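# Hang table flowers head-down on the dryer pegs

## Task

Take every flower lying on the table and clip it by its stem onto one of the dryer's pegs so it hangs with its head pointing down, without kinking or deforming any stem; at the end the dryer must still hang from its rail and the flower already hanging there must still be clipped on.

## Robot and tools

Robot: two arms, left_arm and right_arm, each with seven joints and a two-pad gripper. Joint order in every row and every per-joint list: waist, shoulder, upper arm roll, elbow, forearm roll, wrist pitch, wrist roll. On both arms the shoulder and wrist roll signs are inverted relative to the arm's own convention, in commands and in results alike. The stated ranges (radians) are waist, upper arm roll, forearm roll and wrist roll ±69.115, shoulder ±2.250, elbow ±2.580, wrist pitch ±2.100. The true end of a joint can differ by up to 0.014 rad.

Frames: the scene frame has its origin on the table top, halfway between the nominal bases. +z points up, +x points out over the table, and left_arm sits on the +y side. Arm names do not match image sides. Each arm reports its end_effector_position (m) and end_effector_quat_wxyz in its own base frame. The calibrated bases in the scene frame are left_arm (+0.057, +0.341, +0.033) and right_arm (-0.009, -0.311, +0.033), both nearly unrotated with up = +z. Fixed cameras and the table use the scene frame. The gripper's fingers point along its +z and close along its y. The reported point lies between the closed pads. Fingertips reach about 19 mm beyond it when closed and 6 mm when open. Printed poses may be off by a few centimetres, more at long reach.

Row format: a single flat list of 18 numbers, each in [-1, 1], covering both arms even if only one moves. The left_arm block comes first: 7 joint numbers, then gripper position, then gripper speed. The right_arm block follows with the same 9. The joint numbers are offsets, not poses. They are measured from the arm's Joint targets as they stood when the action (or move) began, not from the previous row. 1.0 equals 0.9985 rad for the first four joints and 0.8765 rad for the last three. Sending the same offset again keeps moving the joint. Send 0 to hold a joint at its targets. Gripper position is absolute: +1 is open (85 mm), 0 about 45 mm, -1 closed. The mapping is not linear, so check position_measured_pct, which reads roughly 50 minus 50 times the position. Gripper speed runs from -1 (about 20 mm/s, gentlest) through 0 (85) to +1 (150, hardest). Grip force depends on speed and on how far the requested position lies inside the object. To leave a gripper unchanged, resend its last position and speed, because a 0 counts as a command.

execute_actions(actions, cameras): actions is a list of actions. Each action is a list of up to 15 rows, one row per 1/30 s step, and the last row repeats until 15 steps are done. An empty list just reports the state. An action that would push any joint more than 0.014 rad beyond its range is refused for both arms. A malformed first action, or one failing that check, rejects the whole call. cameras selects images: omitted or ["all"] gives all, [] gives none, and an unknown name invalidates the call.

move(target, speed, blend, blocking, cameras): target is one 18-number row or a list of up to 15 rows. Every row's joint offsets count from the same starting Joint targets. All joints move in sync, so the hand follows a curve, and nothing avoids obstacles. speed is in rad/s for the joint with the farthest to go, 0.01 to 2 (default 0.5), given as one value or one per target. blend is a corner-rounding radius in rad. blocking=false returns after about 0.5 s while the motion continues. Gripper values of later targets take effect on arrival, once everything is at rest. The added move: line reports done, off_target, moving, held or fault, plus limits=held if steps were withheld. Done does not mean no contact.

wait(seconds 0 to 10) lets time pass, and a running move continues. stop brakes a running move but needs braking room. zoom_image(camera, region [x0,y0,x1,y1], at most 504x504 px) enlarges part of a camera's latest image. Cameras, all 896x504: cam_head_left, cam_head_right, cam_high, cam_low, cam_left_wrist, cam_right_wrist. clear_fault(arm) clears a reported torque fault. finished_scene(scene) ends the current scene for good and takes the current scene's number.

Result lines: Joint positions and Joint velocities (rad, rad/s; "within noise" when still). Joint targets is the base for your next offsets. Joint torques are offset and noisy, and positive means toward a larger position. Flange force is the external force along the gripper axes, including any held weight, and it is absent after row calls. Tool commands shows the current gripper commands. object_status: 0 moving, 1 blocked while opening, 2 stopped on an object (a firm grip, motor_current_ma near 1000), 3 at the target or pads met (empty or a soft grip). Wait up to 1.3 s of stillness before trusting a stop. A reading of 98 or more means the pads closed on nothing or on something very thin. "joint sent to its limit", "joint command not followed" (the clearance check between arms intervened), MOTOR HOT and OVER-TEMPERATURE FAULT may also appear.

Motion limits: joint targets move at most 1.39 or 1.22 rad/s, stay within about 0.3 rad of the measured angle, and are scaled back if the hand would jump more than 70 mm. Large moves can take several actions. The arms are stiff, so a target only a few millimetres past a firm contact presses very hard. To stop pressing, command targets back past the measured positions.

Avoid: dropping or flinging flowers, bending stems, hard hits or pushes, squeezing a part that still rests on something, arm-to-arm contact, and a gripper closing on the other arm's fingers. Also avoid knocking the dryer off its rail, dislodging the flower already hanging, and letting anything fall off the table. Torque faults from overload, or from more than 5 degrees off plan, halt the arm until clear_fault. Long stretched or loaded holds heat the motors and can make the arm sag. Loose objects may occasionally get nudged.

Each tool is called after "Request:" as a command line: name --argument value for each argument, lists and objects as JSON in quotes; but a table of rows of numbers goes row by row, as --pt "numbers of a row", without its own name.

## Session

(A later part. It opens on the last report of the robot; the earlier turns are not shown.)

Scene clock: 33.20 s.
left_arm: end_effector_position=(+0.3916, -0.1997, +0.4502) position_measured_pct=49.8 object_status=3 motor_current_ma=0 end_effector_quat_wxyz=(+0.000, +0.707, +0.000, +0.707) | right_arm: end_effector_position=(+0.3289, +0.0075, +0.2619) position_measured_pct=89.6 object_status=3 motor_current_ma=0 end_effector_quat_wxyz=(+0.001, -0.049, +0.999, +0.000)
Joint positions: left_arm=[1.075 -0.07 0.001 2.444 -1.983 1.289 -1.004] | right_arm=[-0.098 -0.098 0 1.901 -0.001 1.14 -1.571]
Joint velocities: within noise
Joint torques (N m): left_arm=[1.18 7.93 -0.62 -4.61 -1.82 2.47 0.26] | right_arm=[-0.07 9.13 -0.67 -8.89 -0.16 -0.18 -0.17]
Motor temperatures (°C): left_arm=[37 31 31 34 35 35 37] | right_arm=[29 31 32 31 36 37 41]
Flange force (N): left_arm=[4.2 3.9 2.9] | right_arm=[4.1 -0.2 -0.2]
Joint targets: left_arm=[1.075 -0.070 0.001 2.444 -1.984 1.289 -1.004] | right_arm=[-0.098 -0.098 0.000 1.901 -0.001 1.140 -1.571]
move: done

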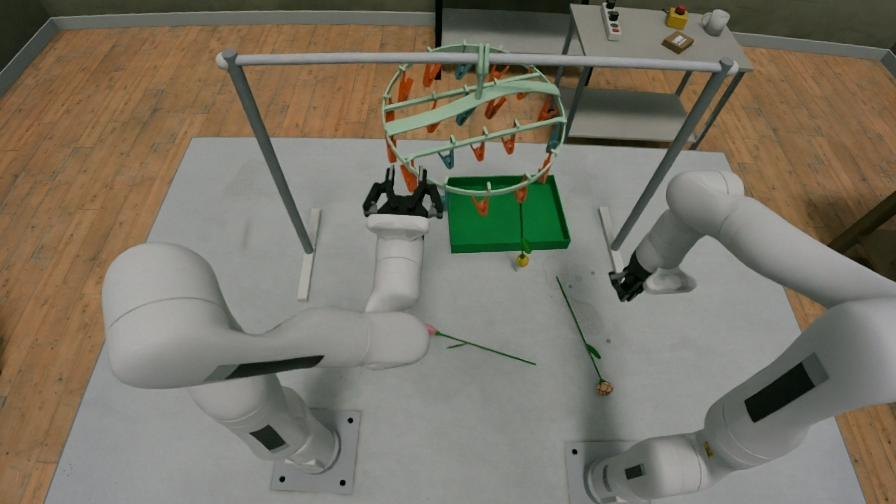

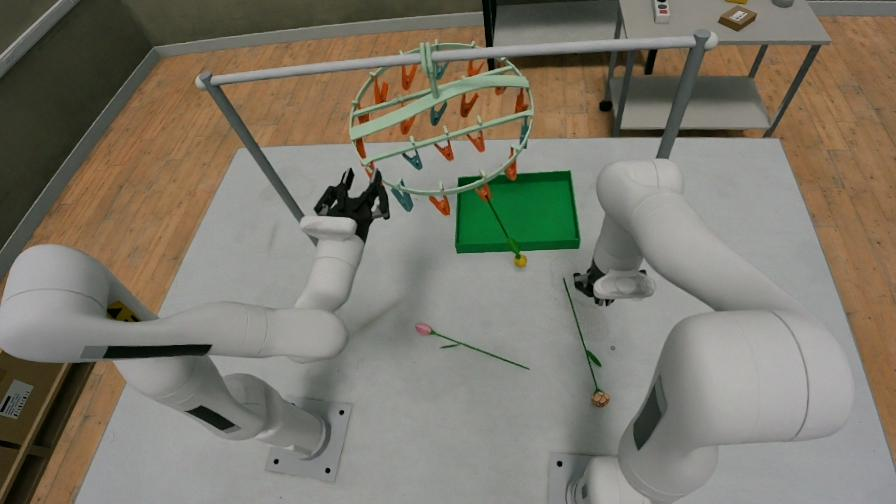

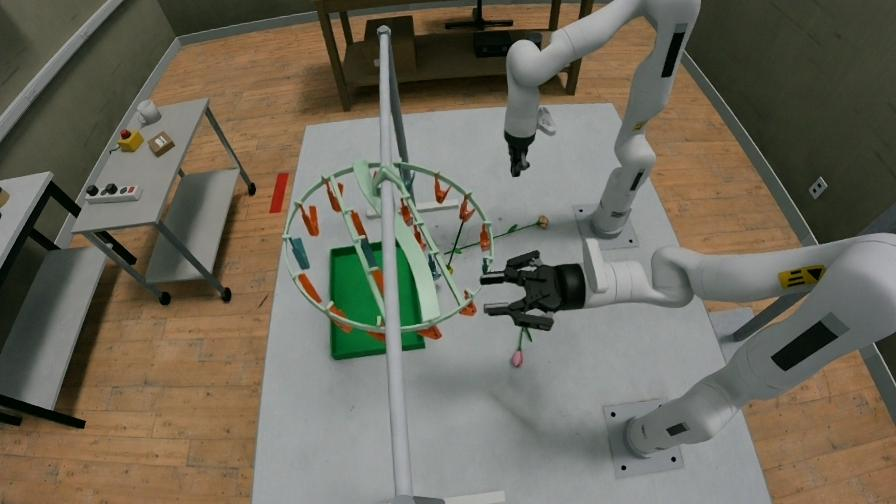

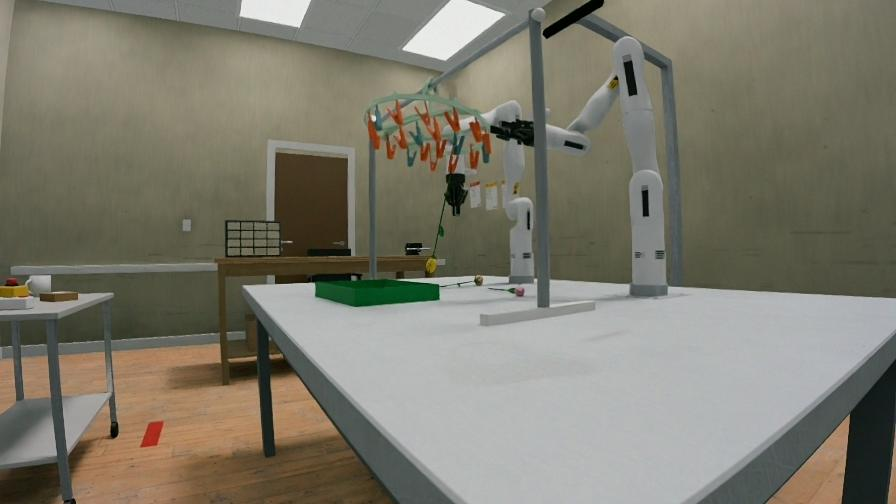

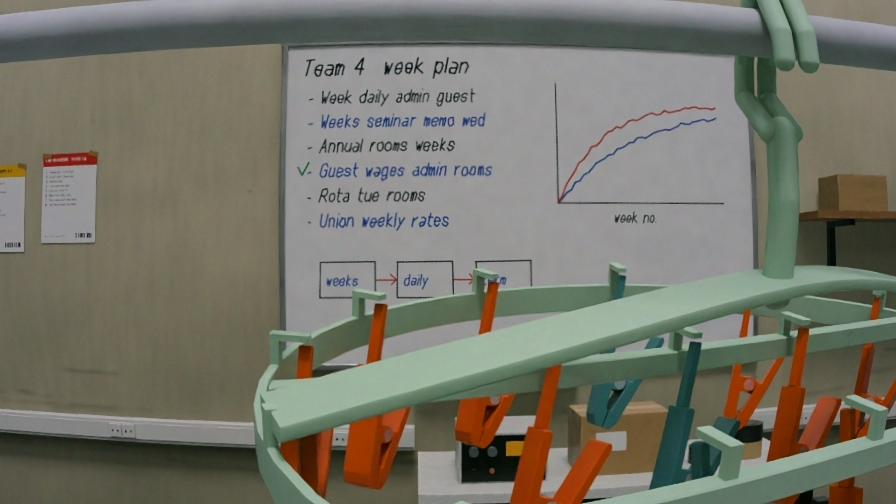

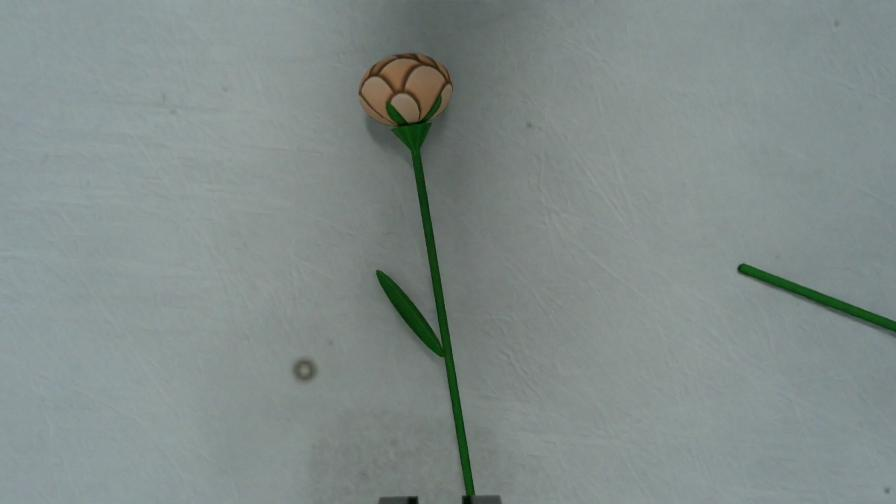

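Request:
move --target '[0.3726,0.034,0,0.039,0.3565,0.2396,0.059,0,0,0,0,0,0,0,0,0,-0.8,0]' --speed 0.4

Scene clock: 35.77 s.
left_arm: end_effector_position=(+0.3114, -0.1999, +0.4496) position_measured_pct=49.8 object_status=3 motor_current_ma=0 end_effector_quat_wxyz=(+0.000, +0.707, +0.000, +0.707) | right_arm: end_effector_position=(+0.3289, +0.0075, +0.2619) position_measured_pct=89.6 object_status=3 motor_current_ma=0 end_effector_quat_wxyz=(+0.001, -0.049, +0.999, +0.000)
Joint positions: left_arm=[1.447 -0.036 0.001 2.483 -1.671 1.499 -0.952] | right_arm=[-0.098 -0.098 0 1.901 -0.001 1.14 -1.571]
Joint velocities: within noise
Joint torques (N m): left_arm=[1.09 6.25 -0.62 -3.82 -1.83 2.43 0.32] | right_arm=[-0.08 9.08 -0.75 -8.88 -0.11 -0.14 -0.19]
Motor temperatures (°C): left_arm=[37 31 31 34 35 35 37] | right_arm=[29 31 32 31 36 37 41]
Flange force (N): left_arm=[2.8 4.1 1.4] | right_arm=[4.2 -0.3 -0.1]
Joint targets: left_arm=[1.447 -0.036 0.001 2.483 -1.671 1.499 -0.952] | right_arm=[-0.098 -0.098 0.000 1.901 -0.001 1.140 -1.571]
move: done

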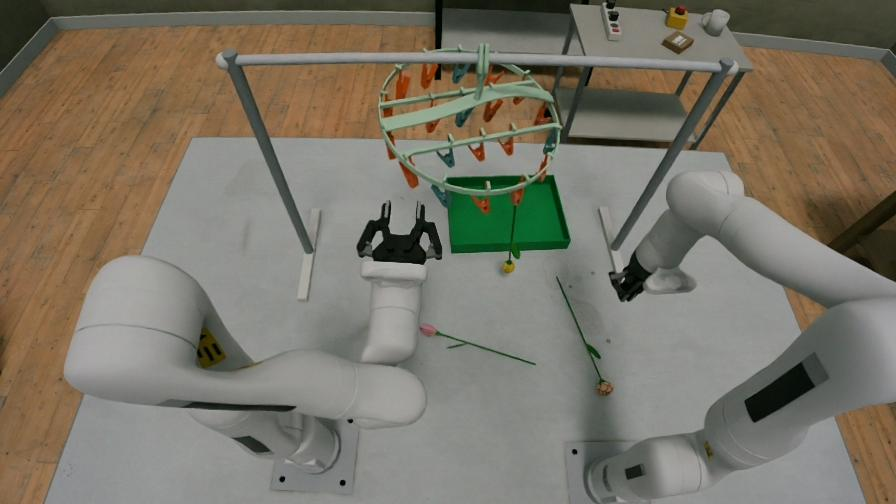

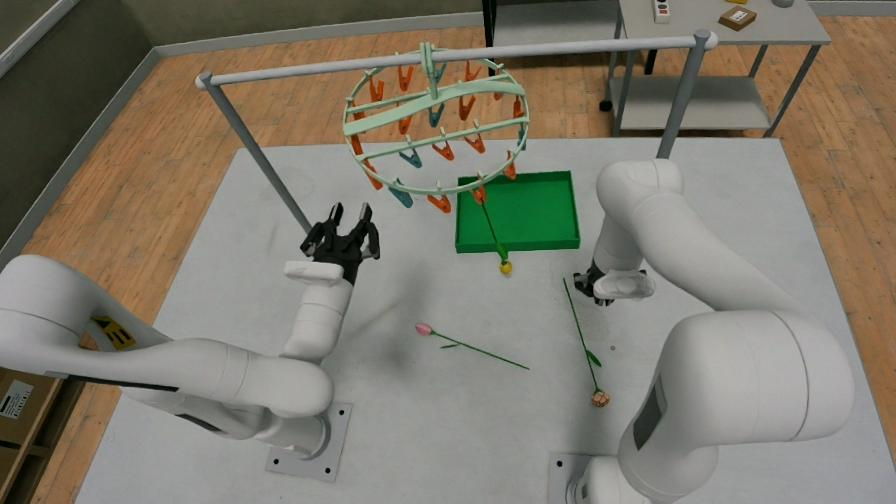

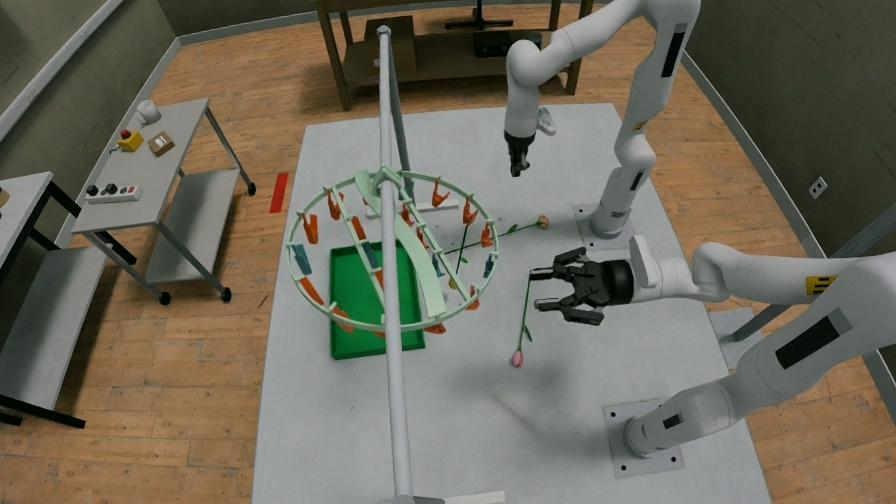

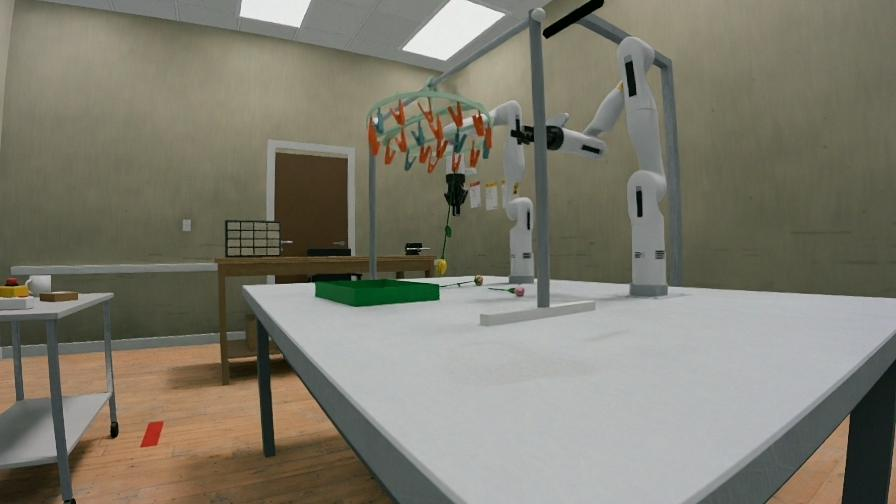

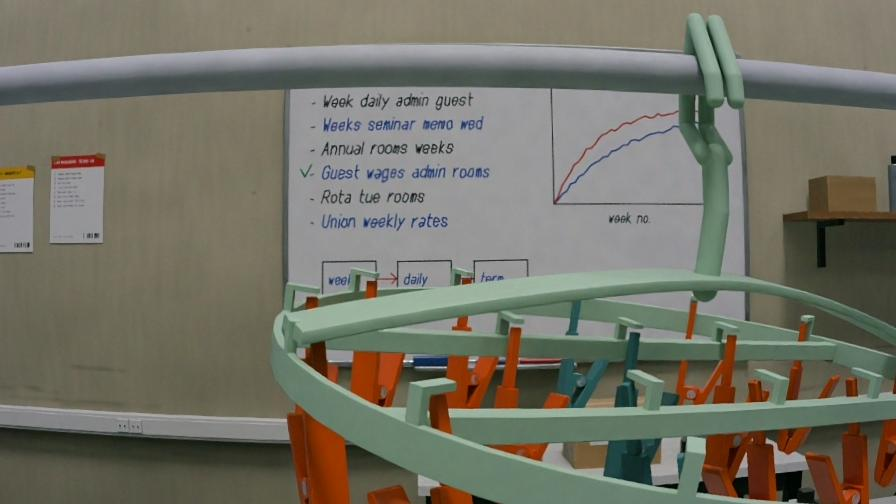

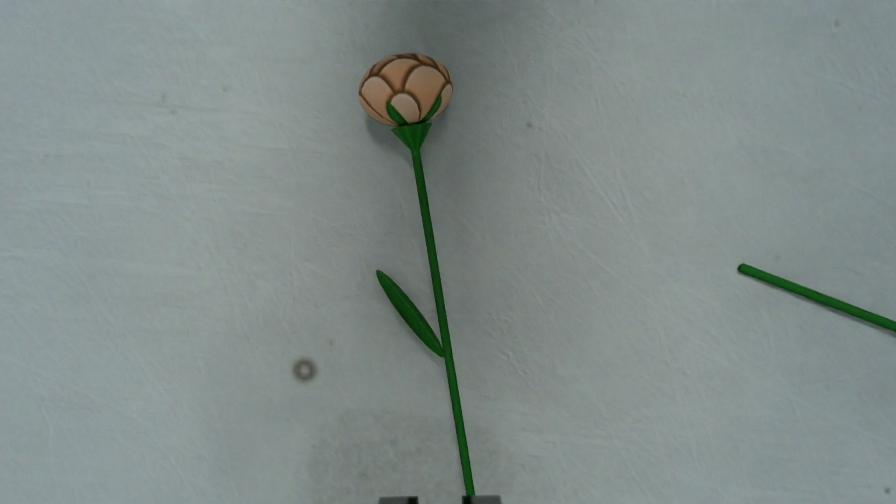

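Request:
wait --seconds 8 --cameras '["cam_left_wrist","cam_high","cam_low","cam_head_left","cam_head_right"]'

Scene clock: 44.83 s.
left_arm: end_effector_position=(+0.3114, -0.1999, +0.4496) position_measured_pct=49.8 object_status=3 motor_current_ma=0 end_effector_quat_wxyz=(+0.000, +0.707, +0.000, +0.707) | right_arm: end_effector_position=(+0.3289, +0.0075, +0.2619) position_measured_pct=89.6 object_status=3 motor_current_ma=0 end_effector_quat_wxyz=(+0.001, -0.049, +0.999, +0.000)
Joint positions: left_arm=[1.447 -0.036 0.001 2.483 -1.671 1.499 -0.952] | right_arm=[-0.098 -0.098 0 1.901 -0.001 1.14 -1.571]
Joint velocities: within noise
Joint torques (N m): left_arm=[1.26 6.29 -0.55 -3.76 -1.84 2.42 0.29] | right_arm=[-0.06 9.05 -0.72 -8.85 -0.15 -0.14 -0.2]
Motor temperatures (°C): left_arm=[37 31 31 34 35 35 37] | right_arm=[29 31 32 31 36 37 41]
Flange force (N): left_arm=[3.0 4.2 2.0] | right_arm=[4.2 -0.2 -0.3]
Joint targets: left_arm=[1.447 -0.036 0.001 2.483 -1.671 1.499 -0.952] | right_arm=[-0.098 -0.098 0.000 1.901 -0.001 1.140 -1.571]
Tool commands: left_gripper/position=+0.0 left_gripper/speed=+0.0 right_gripper/position=-0.8 right_gripper/speed=+0.0
wait: 8.00 s; at rest from the start
Images, in order (width x height): cam_head_left 896x504, cam_head_right 896x504, cam_high 896x504, cam_low 896x504, cam_left_wrist 896x504.

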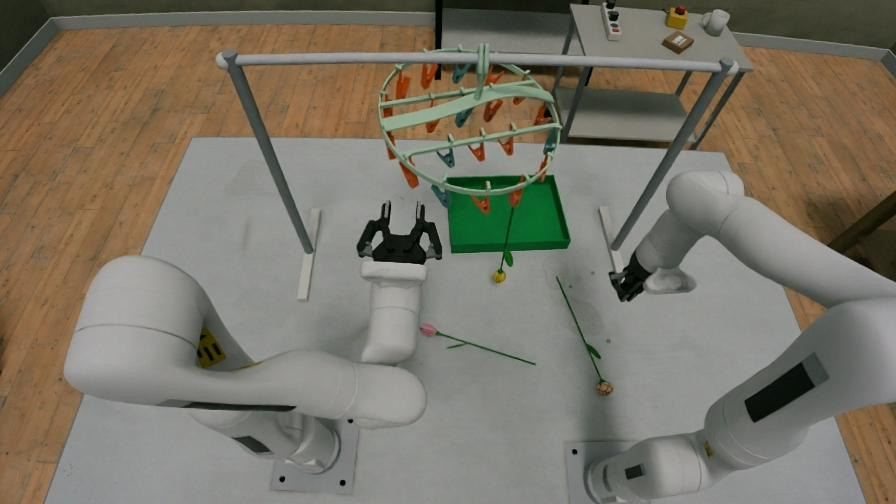

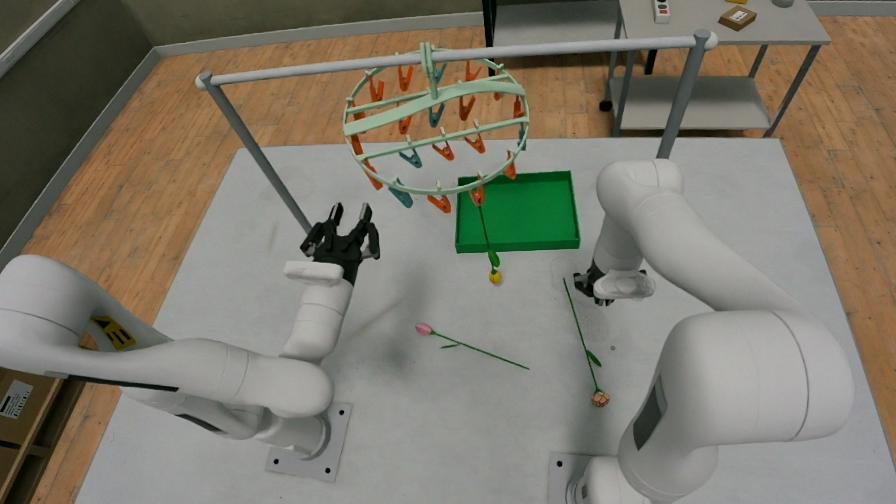

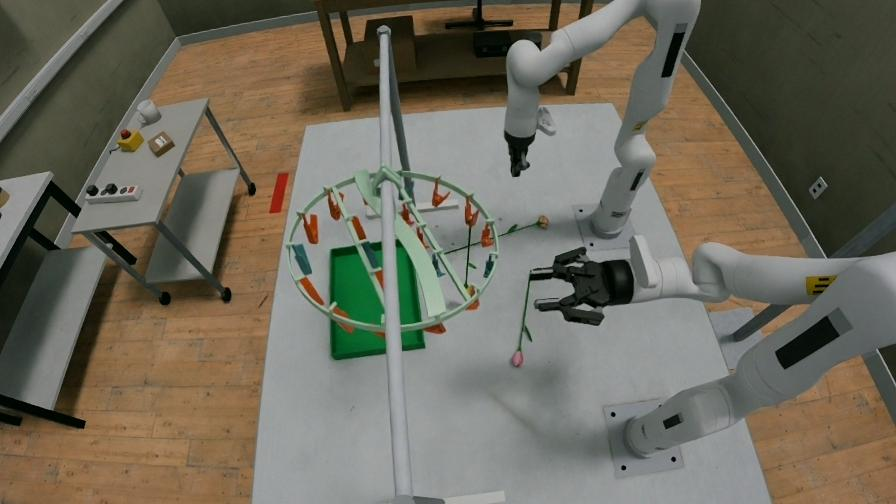

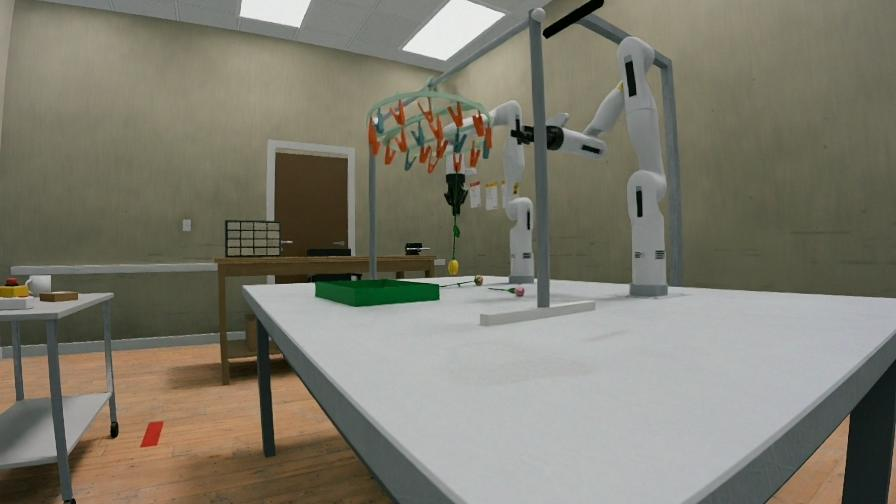

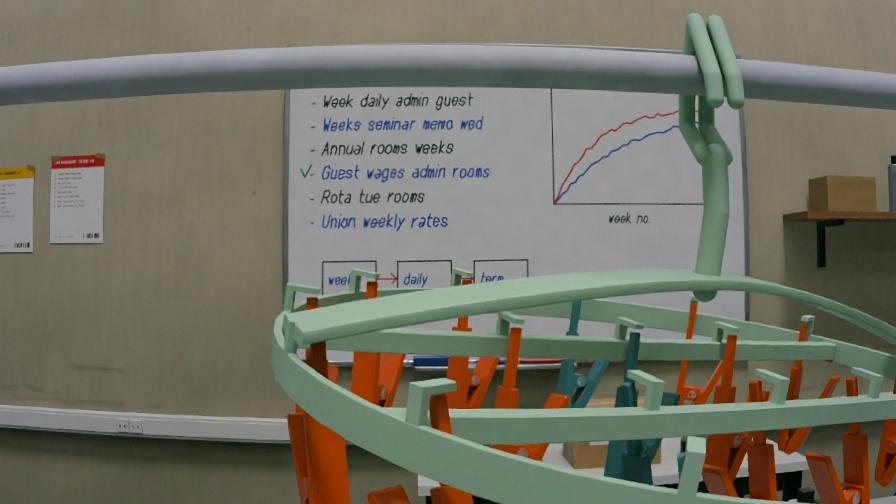

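Request:
move --target '[0.029,-0.4467,0,-0.028,0.0084,0.06,-0.4735,0,0,0,0,0,0,0,0,0,-0.8,0]' --speed 0.4

Request:
zoom_image --camera "cam_left_wrist" --region '[200, 0, 700, 400]'

Scene clock: 49.83 s.
left_arm: end_effector_position=(+0.3113, -0.2600, +0.3496) position_measured_pct=49.8 object_status=3 motor_current_ma=0 end_effector_quat_wxyz=(+0.000, +0.707, +0.000, +0.707) | right_arm: end_effector_position=(+0.3289, +0.0075, +0.2619) position_measured_pct=89.6 object_status=3 motor_current_ma=0 end_effector_quat_wxyz=(+0.001, -0.049, +0.999, +0.000)
Joint positions: left_arm=[1.476 -0.482 0.001 2.455 -1.664 1.551 -1.367] | right_arm=[-0.098 -0.098 0 1.901 -0.001 1.14 -1.571]
Joint velocities: within noise
Joint torques (N m): left_arm=[1.34 11.52 -1.64 -0.44 -0.81 2.86 0.4] | right_arm=[-0.1 9.13 -0.61 -8.86 -0.11 -0.17 -0.18]
Motor temperatures (°C): left_arm=[37 31 31 34 35 35 37] | right_arm=[29 31 32 31 36 37 41]
Flange force (N): left_arm=[0.4 4.1 2.3] | right_arm=[4.0 -0.2 -0.2]
Joint targets: left_arm=[1.476 -0.482 0.001 2.455 -1.664 1.551 -1.367] | right_arm=[-0.098 -0.098 0.000 1.901 -0.001 1.140 -1.571]
move: done

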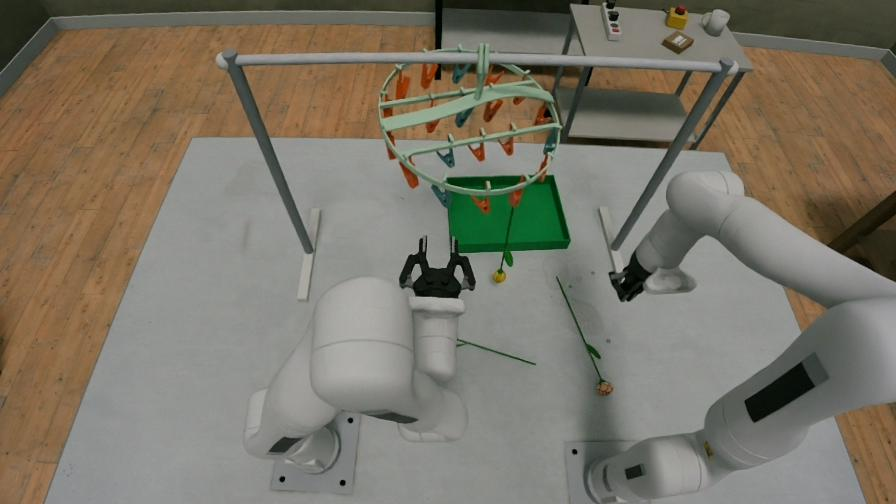

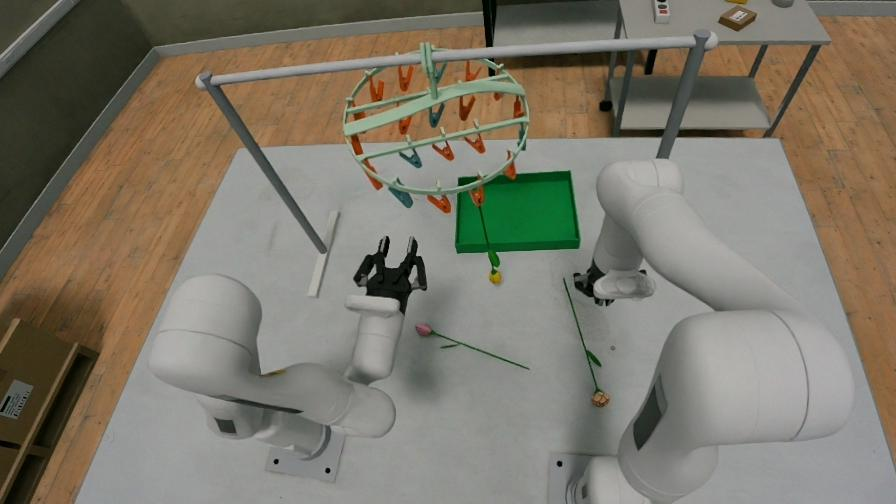

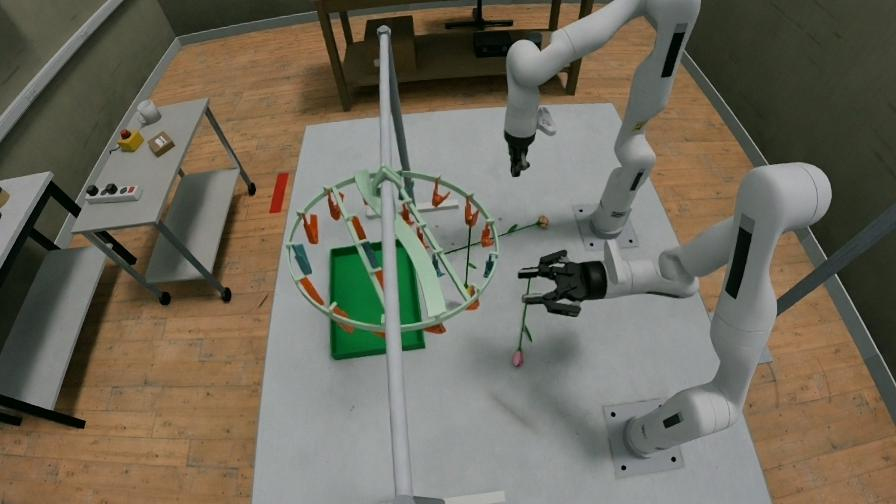

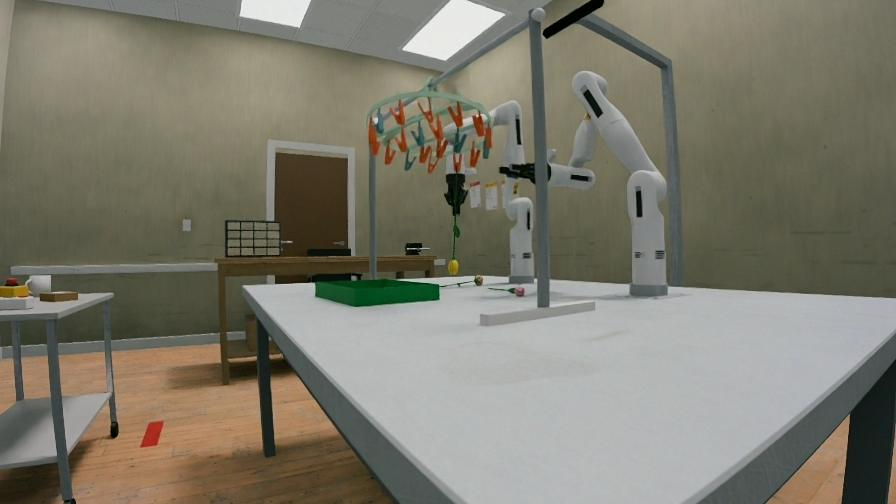

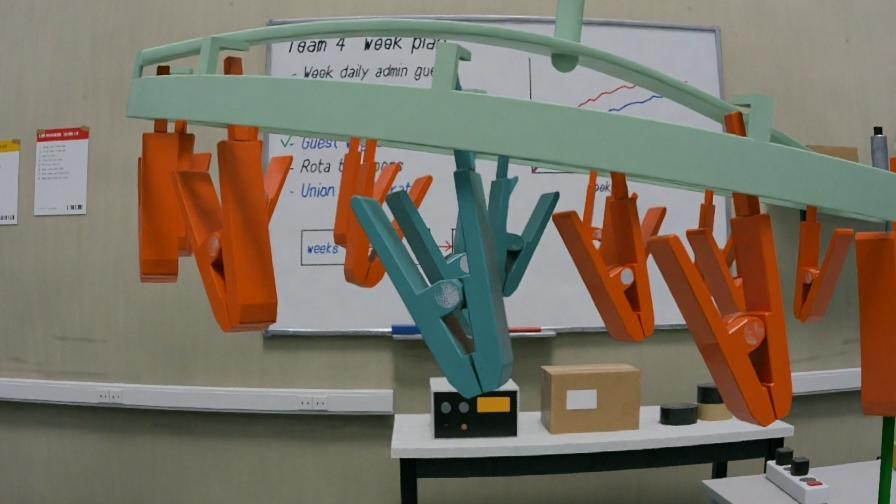

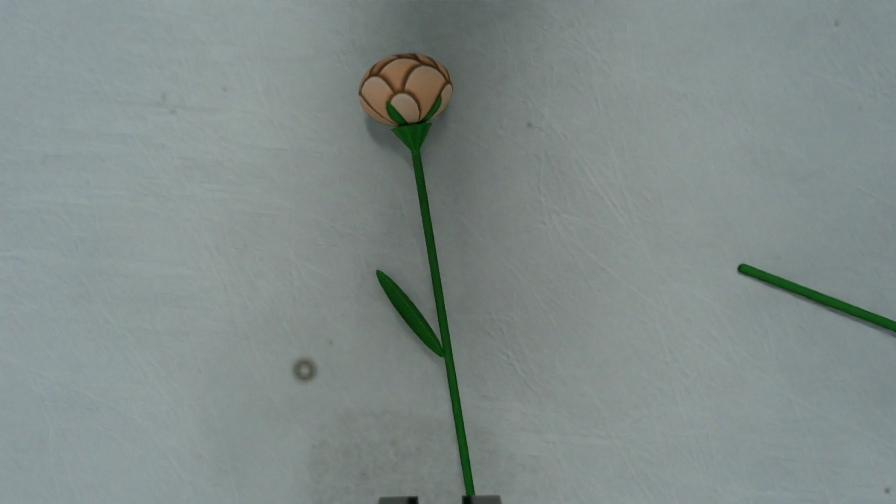

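Scaled by 1.008 from the camera's 896x504 image, which has a finer 1280x720 frame.

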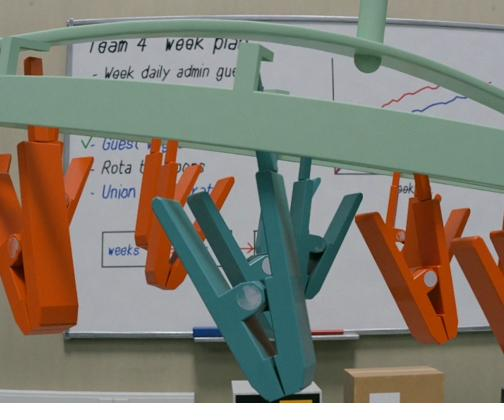

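Request:
move --target '[0,0,0,0,0,0,0,0,0,0,-0.1622,0,-0.2083,0,0.056,-0.178,0,0]' --speed 0.5 --cameras '["cam_right_wrist","cam_left_wrist"]'

Scene clock: 56.20 s.
left_arm: end_effector_position=(+0.3113, -0.2600, +0.3495) position_measured_pct=49.8 object_status=3 motor_current_ma=0 end_effector_quat_wxyz=(+0.000, +0.707, +0.000, +0.707) | right_arm: end_effector_position=(+0.4002, +0.0145, +0.2631) position_measured_pct=49.8 object_status=3 motor_current_ma=0 end_effector_quat_wxyz=(+0.000, -0.127, +0.992, +0.000)
Joint positions: left_arm=[1.476 -0.482 0.001 2.455 -1.664 1.551 -1.367] | right_arm=[-0.098 -0.26 0 1.693 -0.001 1.19 -1.727]
Joint velocities: within noise
Joint torques (N m): left_arm=[1.37 11.25 -1.68 -0.38 -0.75 2.88 0.31] | right_arm=[-0.08 12.22 -0.58 -8.81 -0.09 -0.14 -0.21]
Motor temperatures (°C): left_arm=[37 31 31 34 35 35 37] | right_arm=[29 31 32 31 36 37 41]
Flange force (N): left_arm=[1.7 4.3 2.6] | right_arm=[4.1 0.8 -0.8]
Joint targets: left_arm=[1.476 -0.482 0.001 2.455 -1.664 1.551 -1.367] | right_arm=[-0.098 -0.260 0.000 1.693 -0.001 1.190 -1.727]
move: done
Images, in order (width x height): cam_left_wrist 896x504, cam_right_wrist 896x504.

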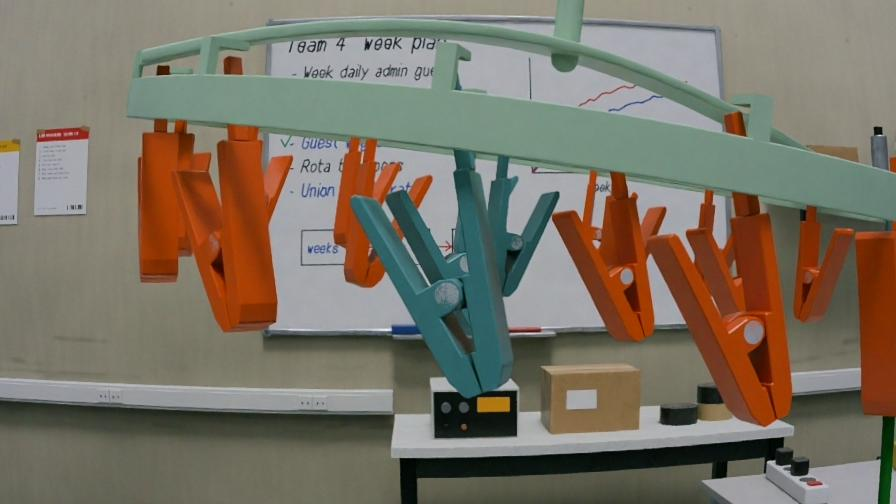

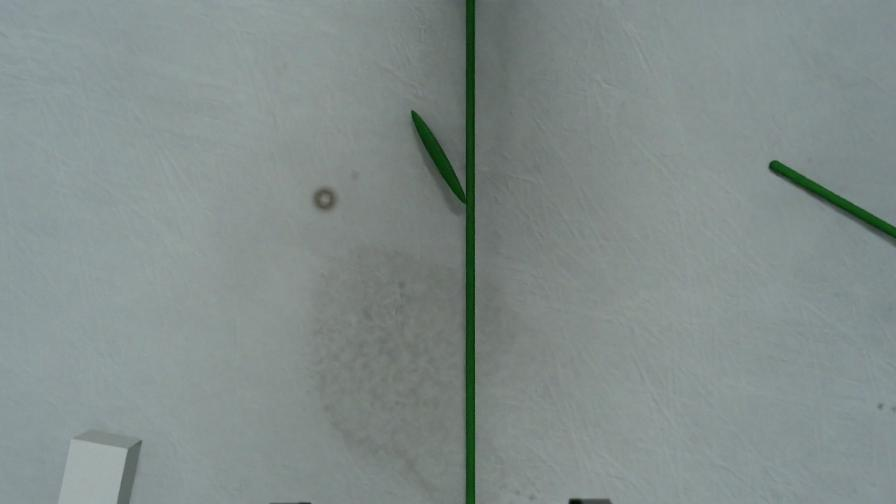

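Request:
move --target '[0,0,0,0,0,0,0,0,0,0,-0.2741,0,-0.4226,0,0.1677,0,0,0]' --speed 0.4

Scene clock: 58.93 s.
left_arm: end_effector_position=(+0.3113, -0.2600, +0.3495) position_measured_pct=49.8 object_status=3 motor_current_ma=0 end_effector_quat_wxyz=(+0.000, +0.707, +0.000, +0.707) | right_arm: end_effector_position=(+0.5200, +0.0263, +0.2631) position_measured_pct=49.8 object_status=3 motor_current_ma=0 end_effector_quat_wxyz=(+0.000, -0.127, +0.992, +0.000)
Joint positions: left_arm=[1.476 -0.482 0.001 2.455 -1.664 1.551 -1.367] | right_arm=[-0.098 -0.534 0 1.271 -0.001 1.337 -1.727]
Joint velocities: within noise
Joint torques (N m): left_arm=[1.35 11.22 -1.64 -0.36 -0.76 2.85 0.31] | right_arm=[-0.05 17.95 -0.49 -9.29 -0.13 -0.17 -0.15]
Motor temperatures (°C): left_arm=[37 31 31 34 35 35 37] | right_arm=[29 31 32 31 36 37 41]
Flange force (N): left_arm=[1.9 4.3 2.5] | right_arm=[4.4 1.0 -0.1]
Joint targets: left_arm=[1.476 -0.482 0.001 2.455 -1.664 1.551 -1.367] | right_arm=[-0.098 -0.534 0.000 1.271 -0.001 1.337 -1.727]
move: done

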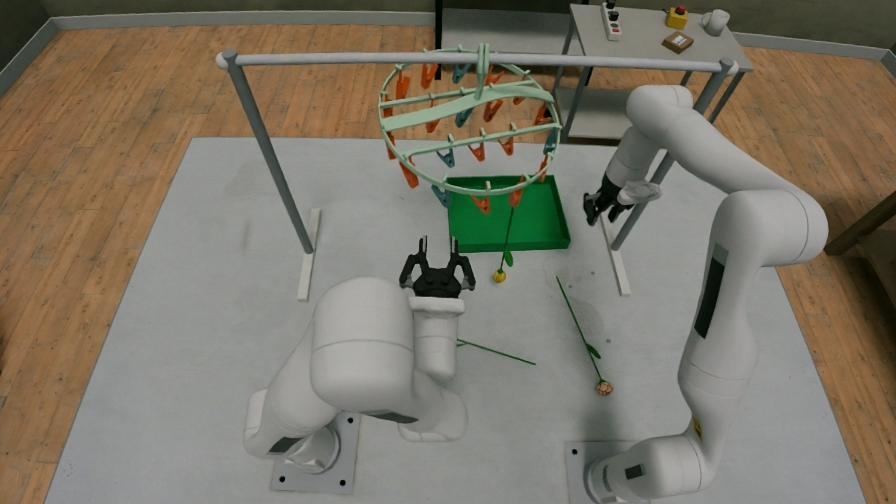

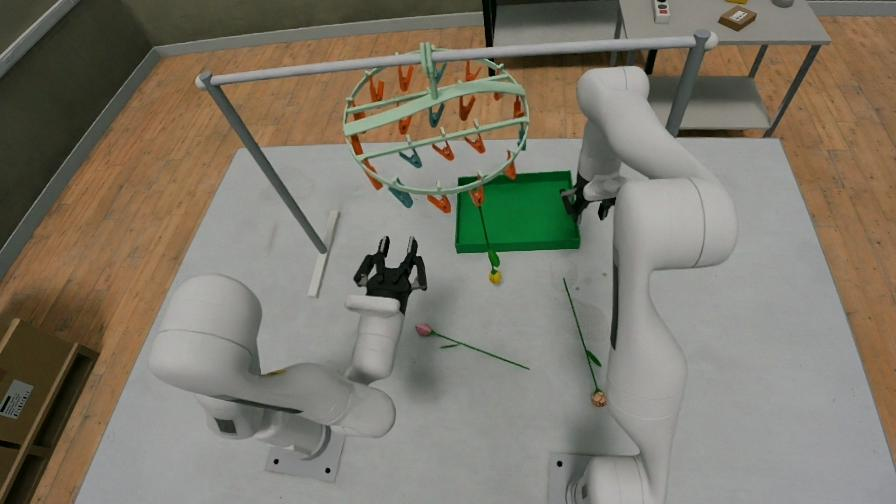

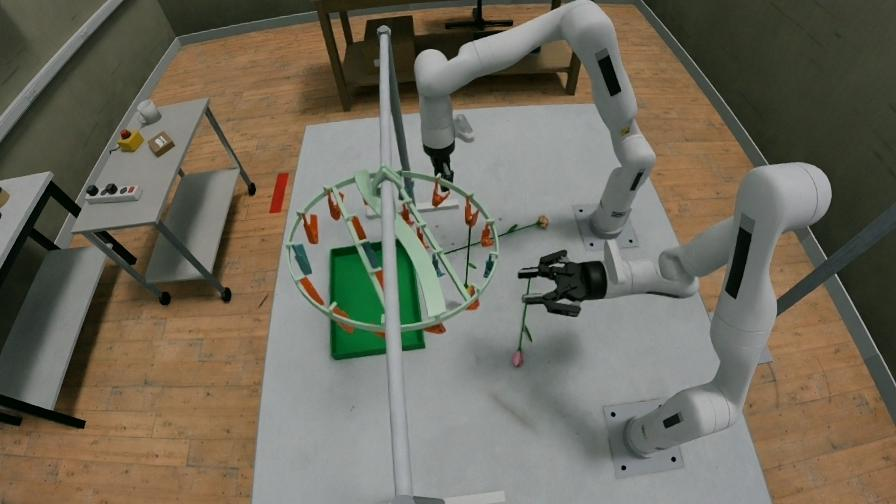

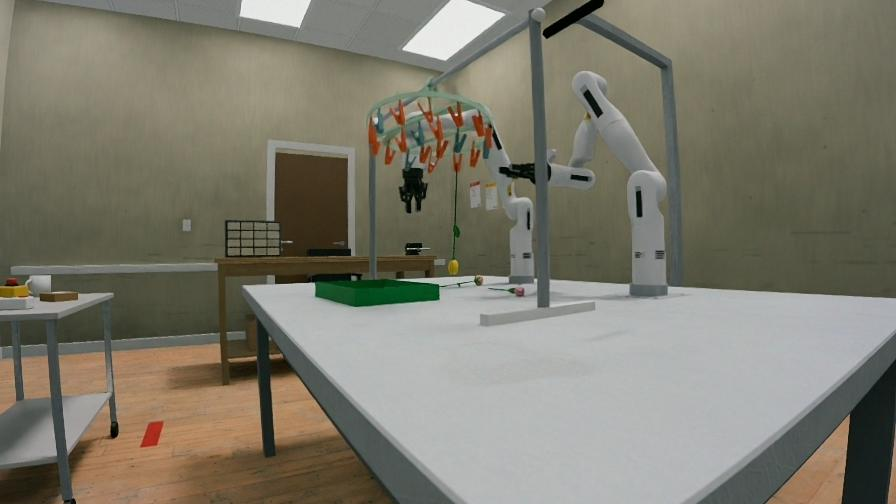

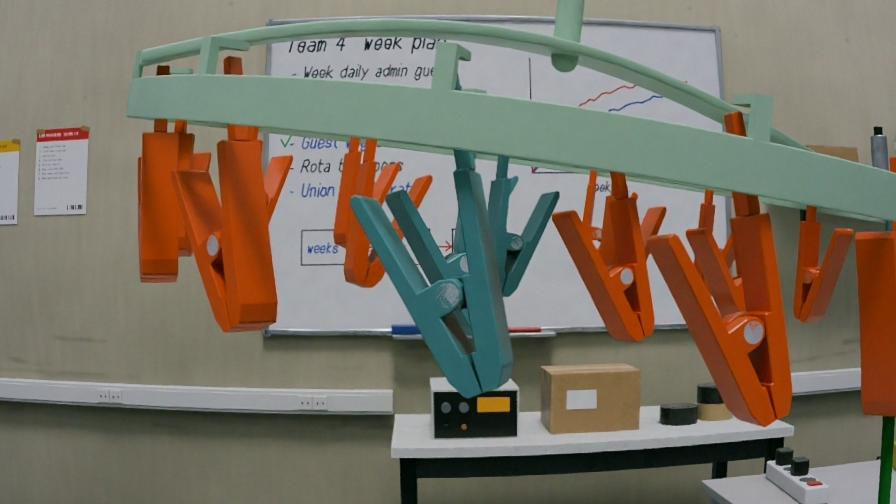

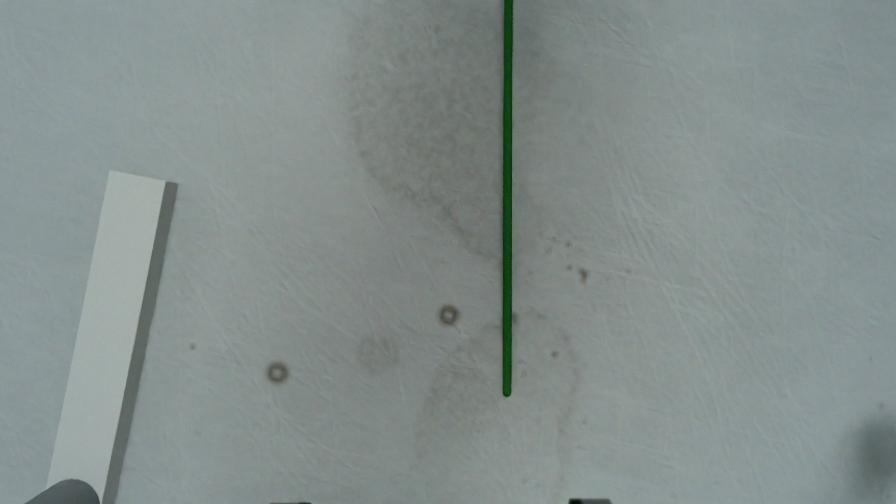

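Request:
move --target '[0,0,0,0,0,0,0,0,0,-0.021,0.1089,0,0.7266,0,-0.704,0.0285,0,0]' --speed 0.5 --cameras '["cam_right_wrist","cam_head_left"]'

Scene clock: 66.33 s.
left_arm: end_effector_position=(+0.3113, -0.2600, +0.3495) position_measured_pct=49.8 object_status=3 motor_current_ma=0 end_effector_quat_wxyz=(+0.000, +0.707, +0.000, +0.707) | right_arm: end_effector_position=(+0.3815, +0.0207, +0.1207) position_measured_pct=49.8 object_status=3 motor_current_ma=0 end_effector_quat_wxyz=(+0.001, -0.124, +0.992, +0.000)
Joint positions: left_arm=[1.476 -0.482 0.001 2.455 -1.664 1.551 -1.367] | right_arm=[-0.119 -0.425 0 1.996 -0.001 0.72 -1.702]
Joint velocities: within noise
Joint torques (N m): left_arm=[1.38 11.24 -1.73 -0.39 -0.79 2.86 0.3] | right_arm=[-0.08 13.11 -0.52 -6.69 -0.09 -0.14 -0.18]
Motor temperatures (°C): left_arm=[37 31 31 34 35 35 37] | right_arm=[29 31 32 31 36 37 41]
Flange force (N): left_arm=[1.9 4.3 2.3] | right_arm=[4.1 1.0 -2.0]
Joint targets: left_arm=[1.476 -0.482 0.001 2.455 -1.664 1.551 -1.367] | right_arm=[-0.119 -0.425 0.000 1.996 -0.001 0.719 -1.702]
move: done
Images, in order (width x height): cam_head_left 896x504, cam_right_wrist 896x504.

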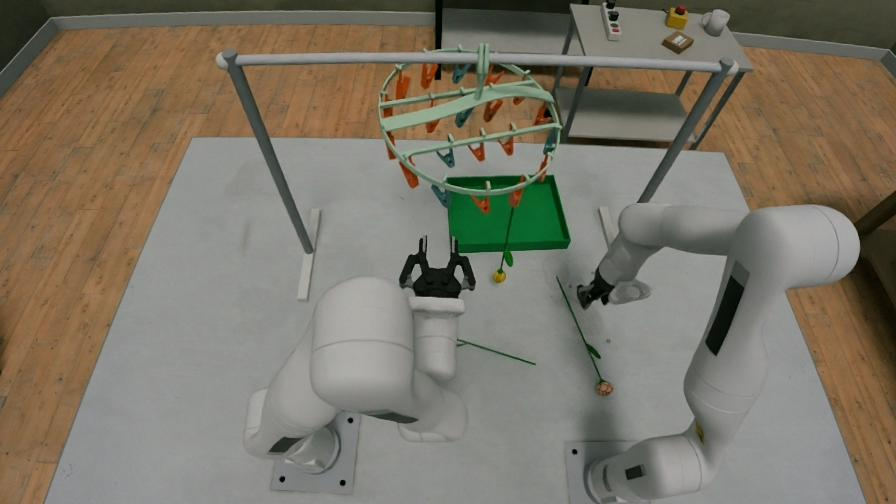

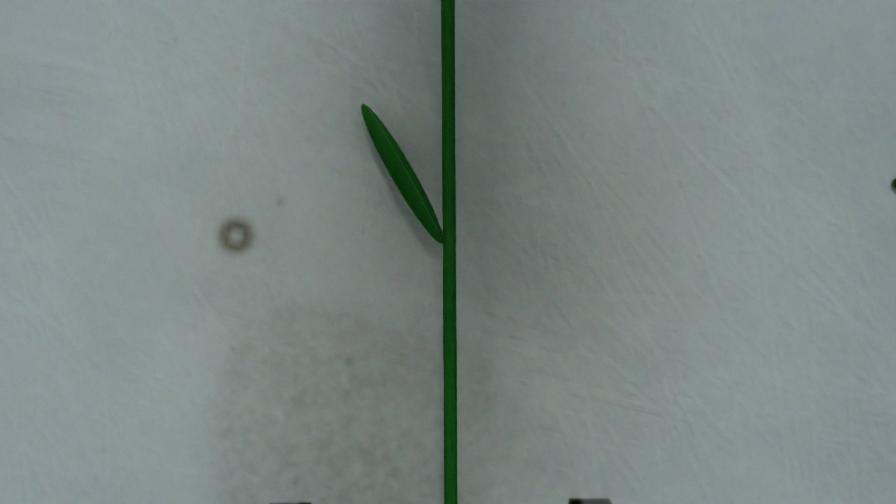

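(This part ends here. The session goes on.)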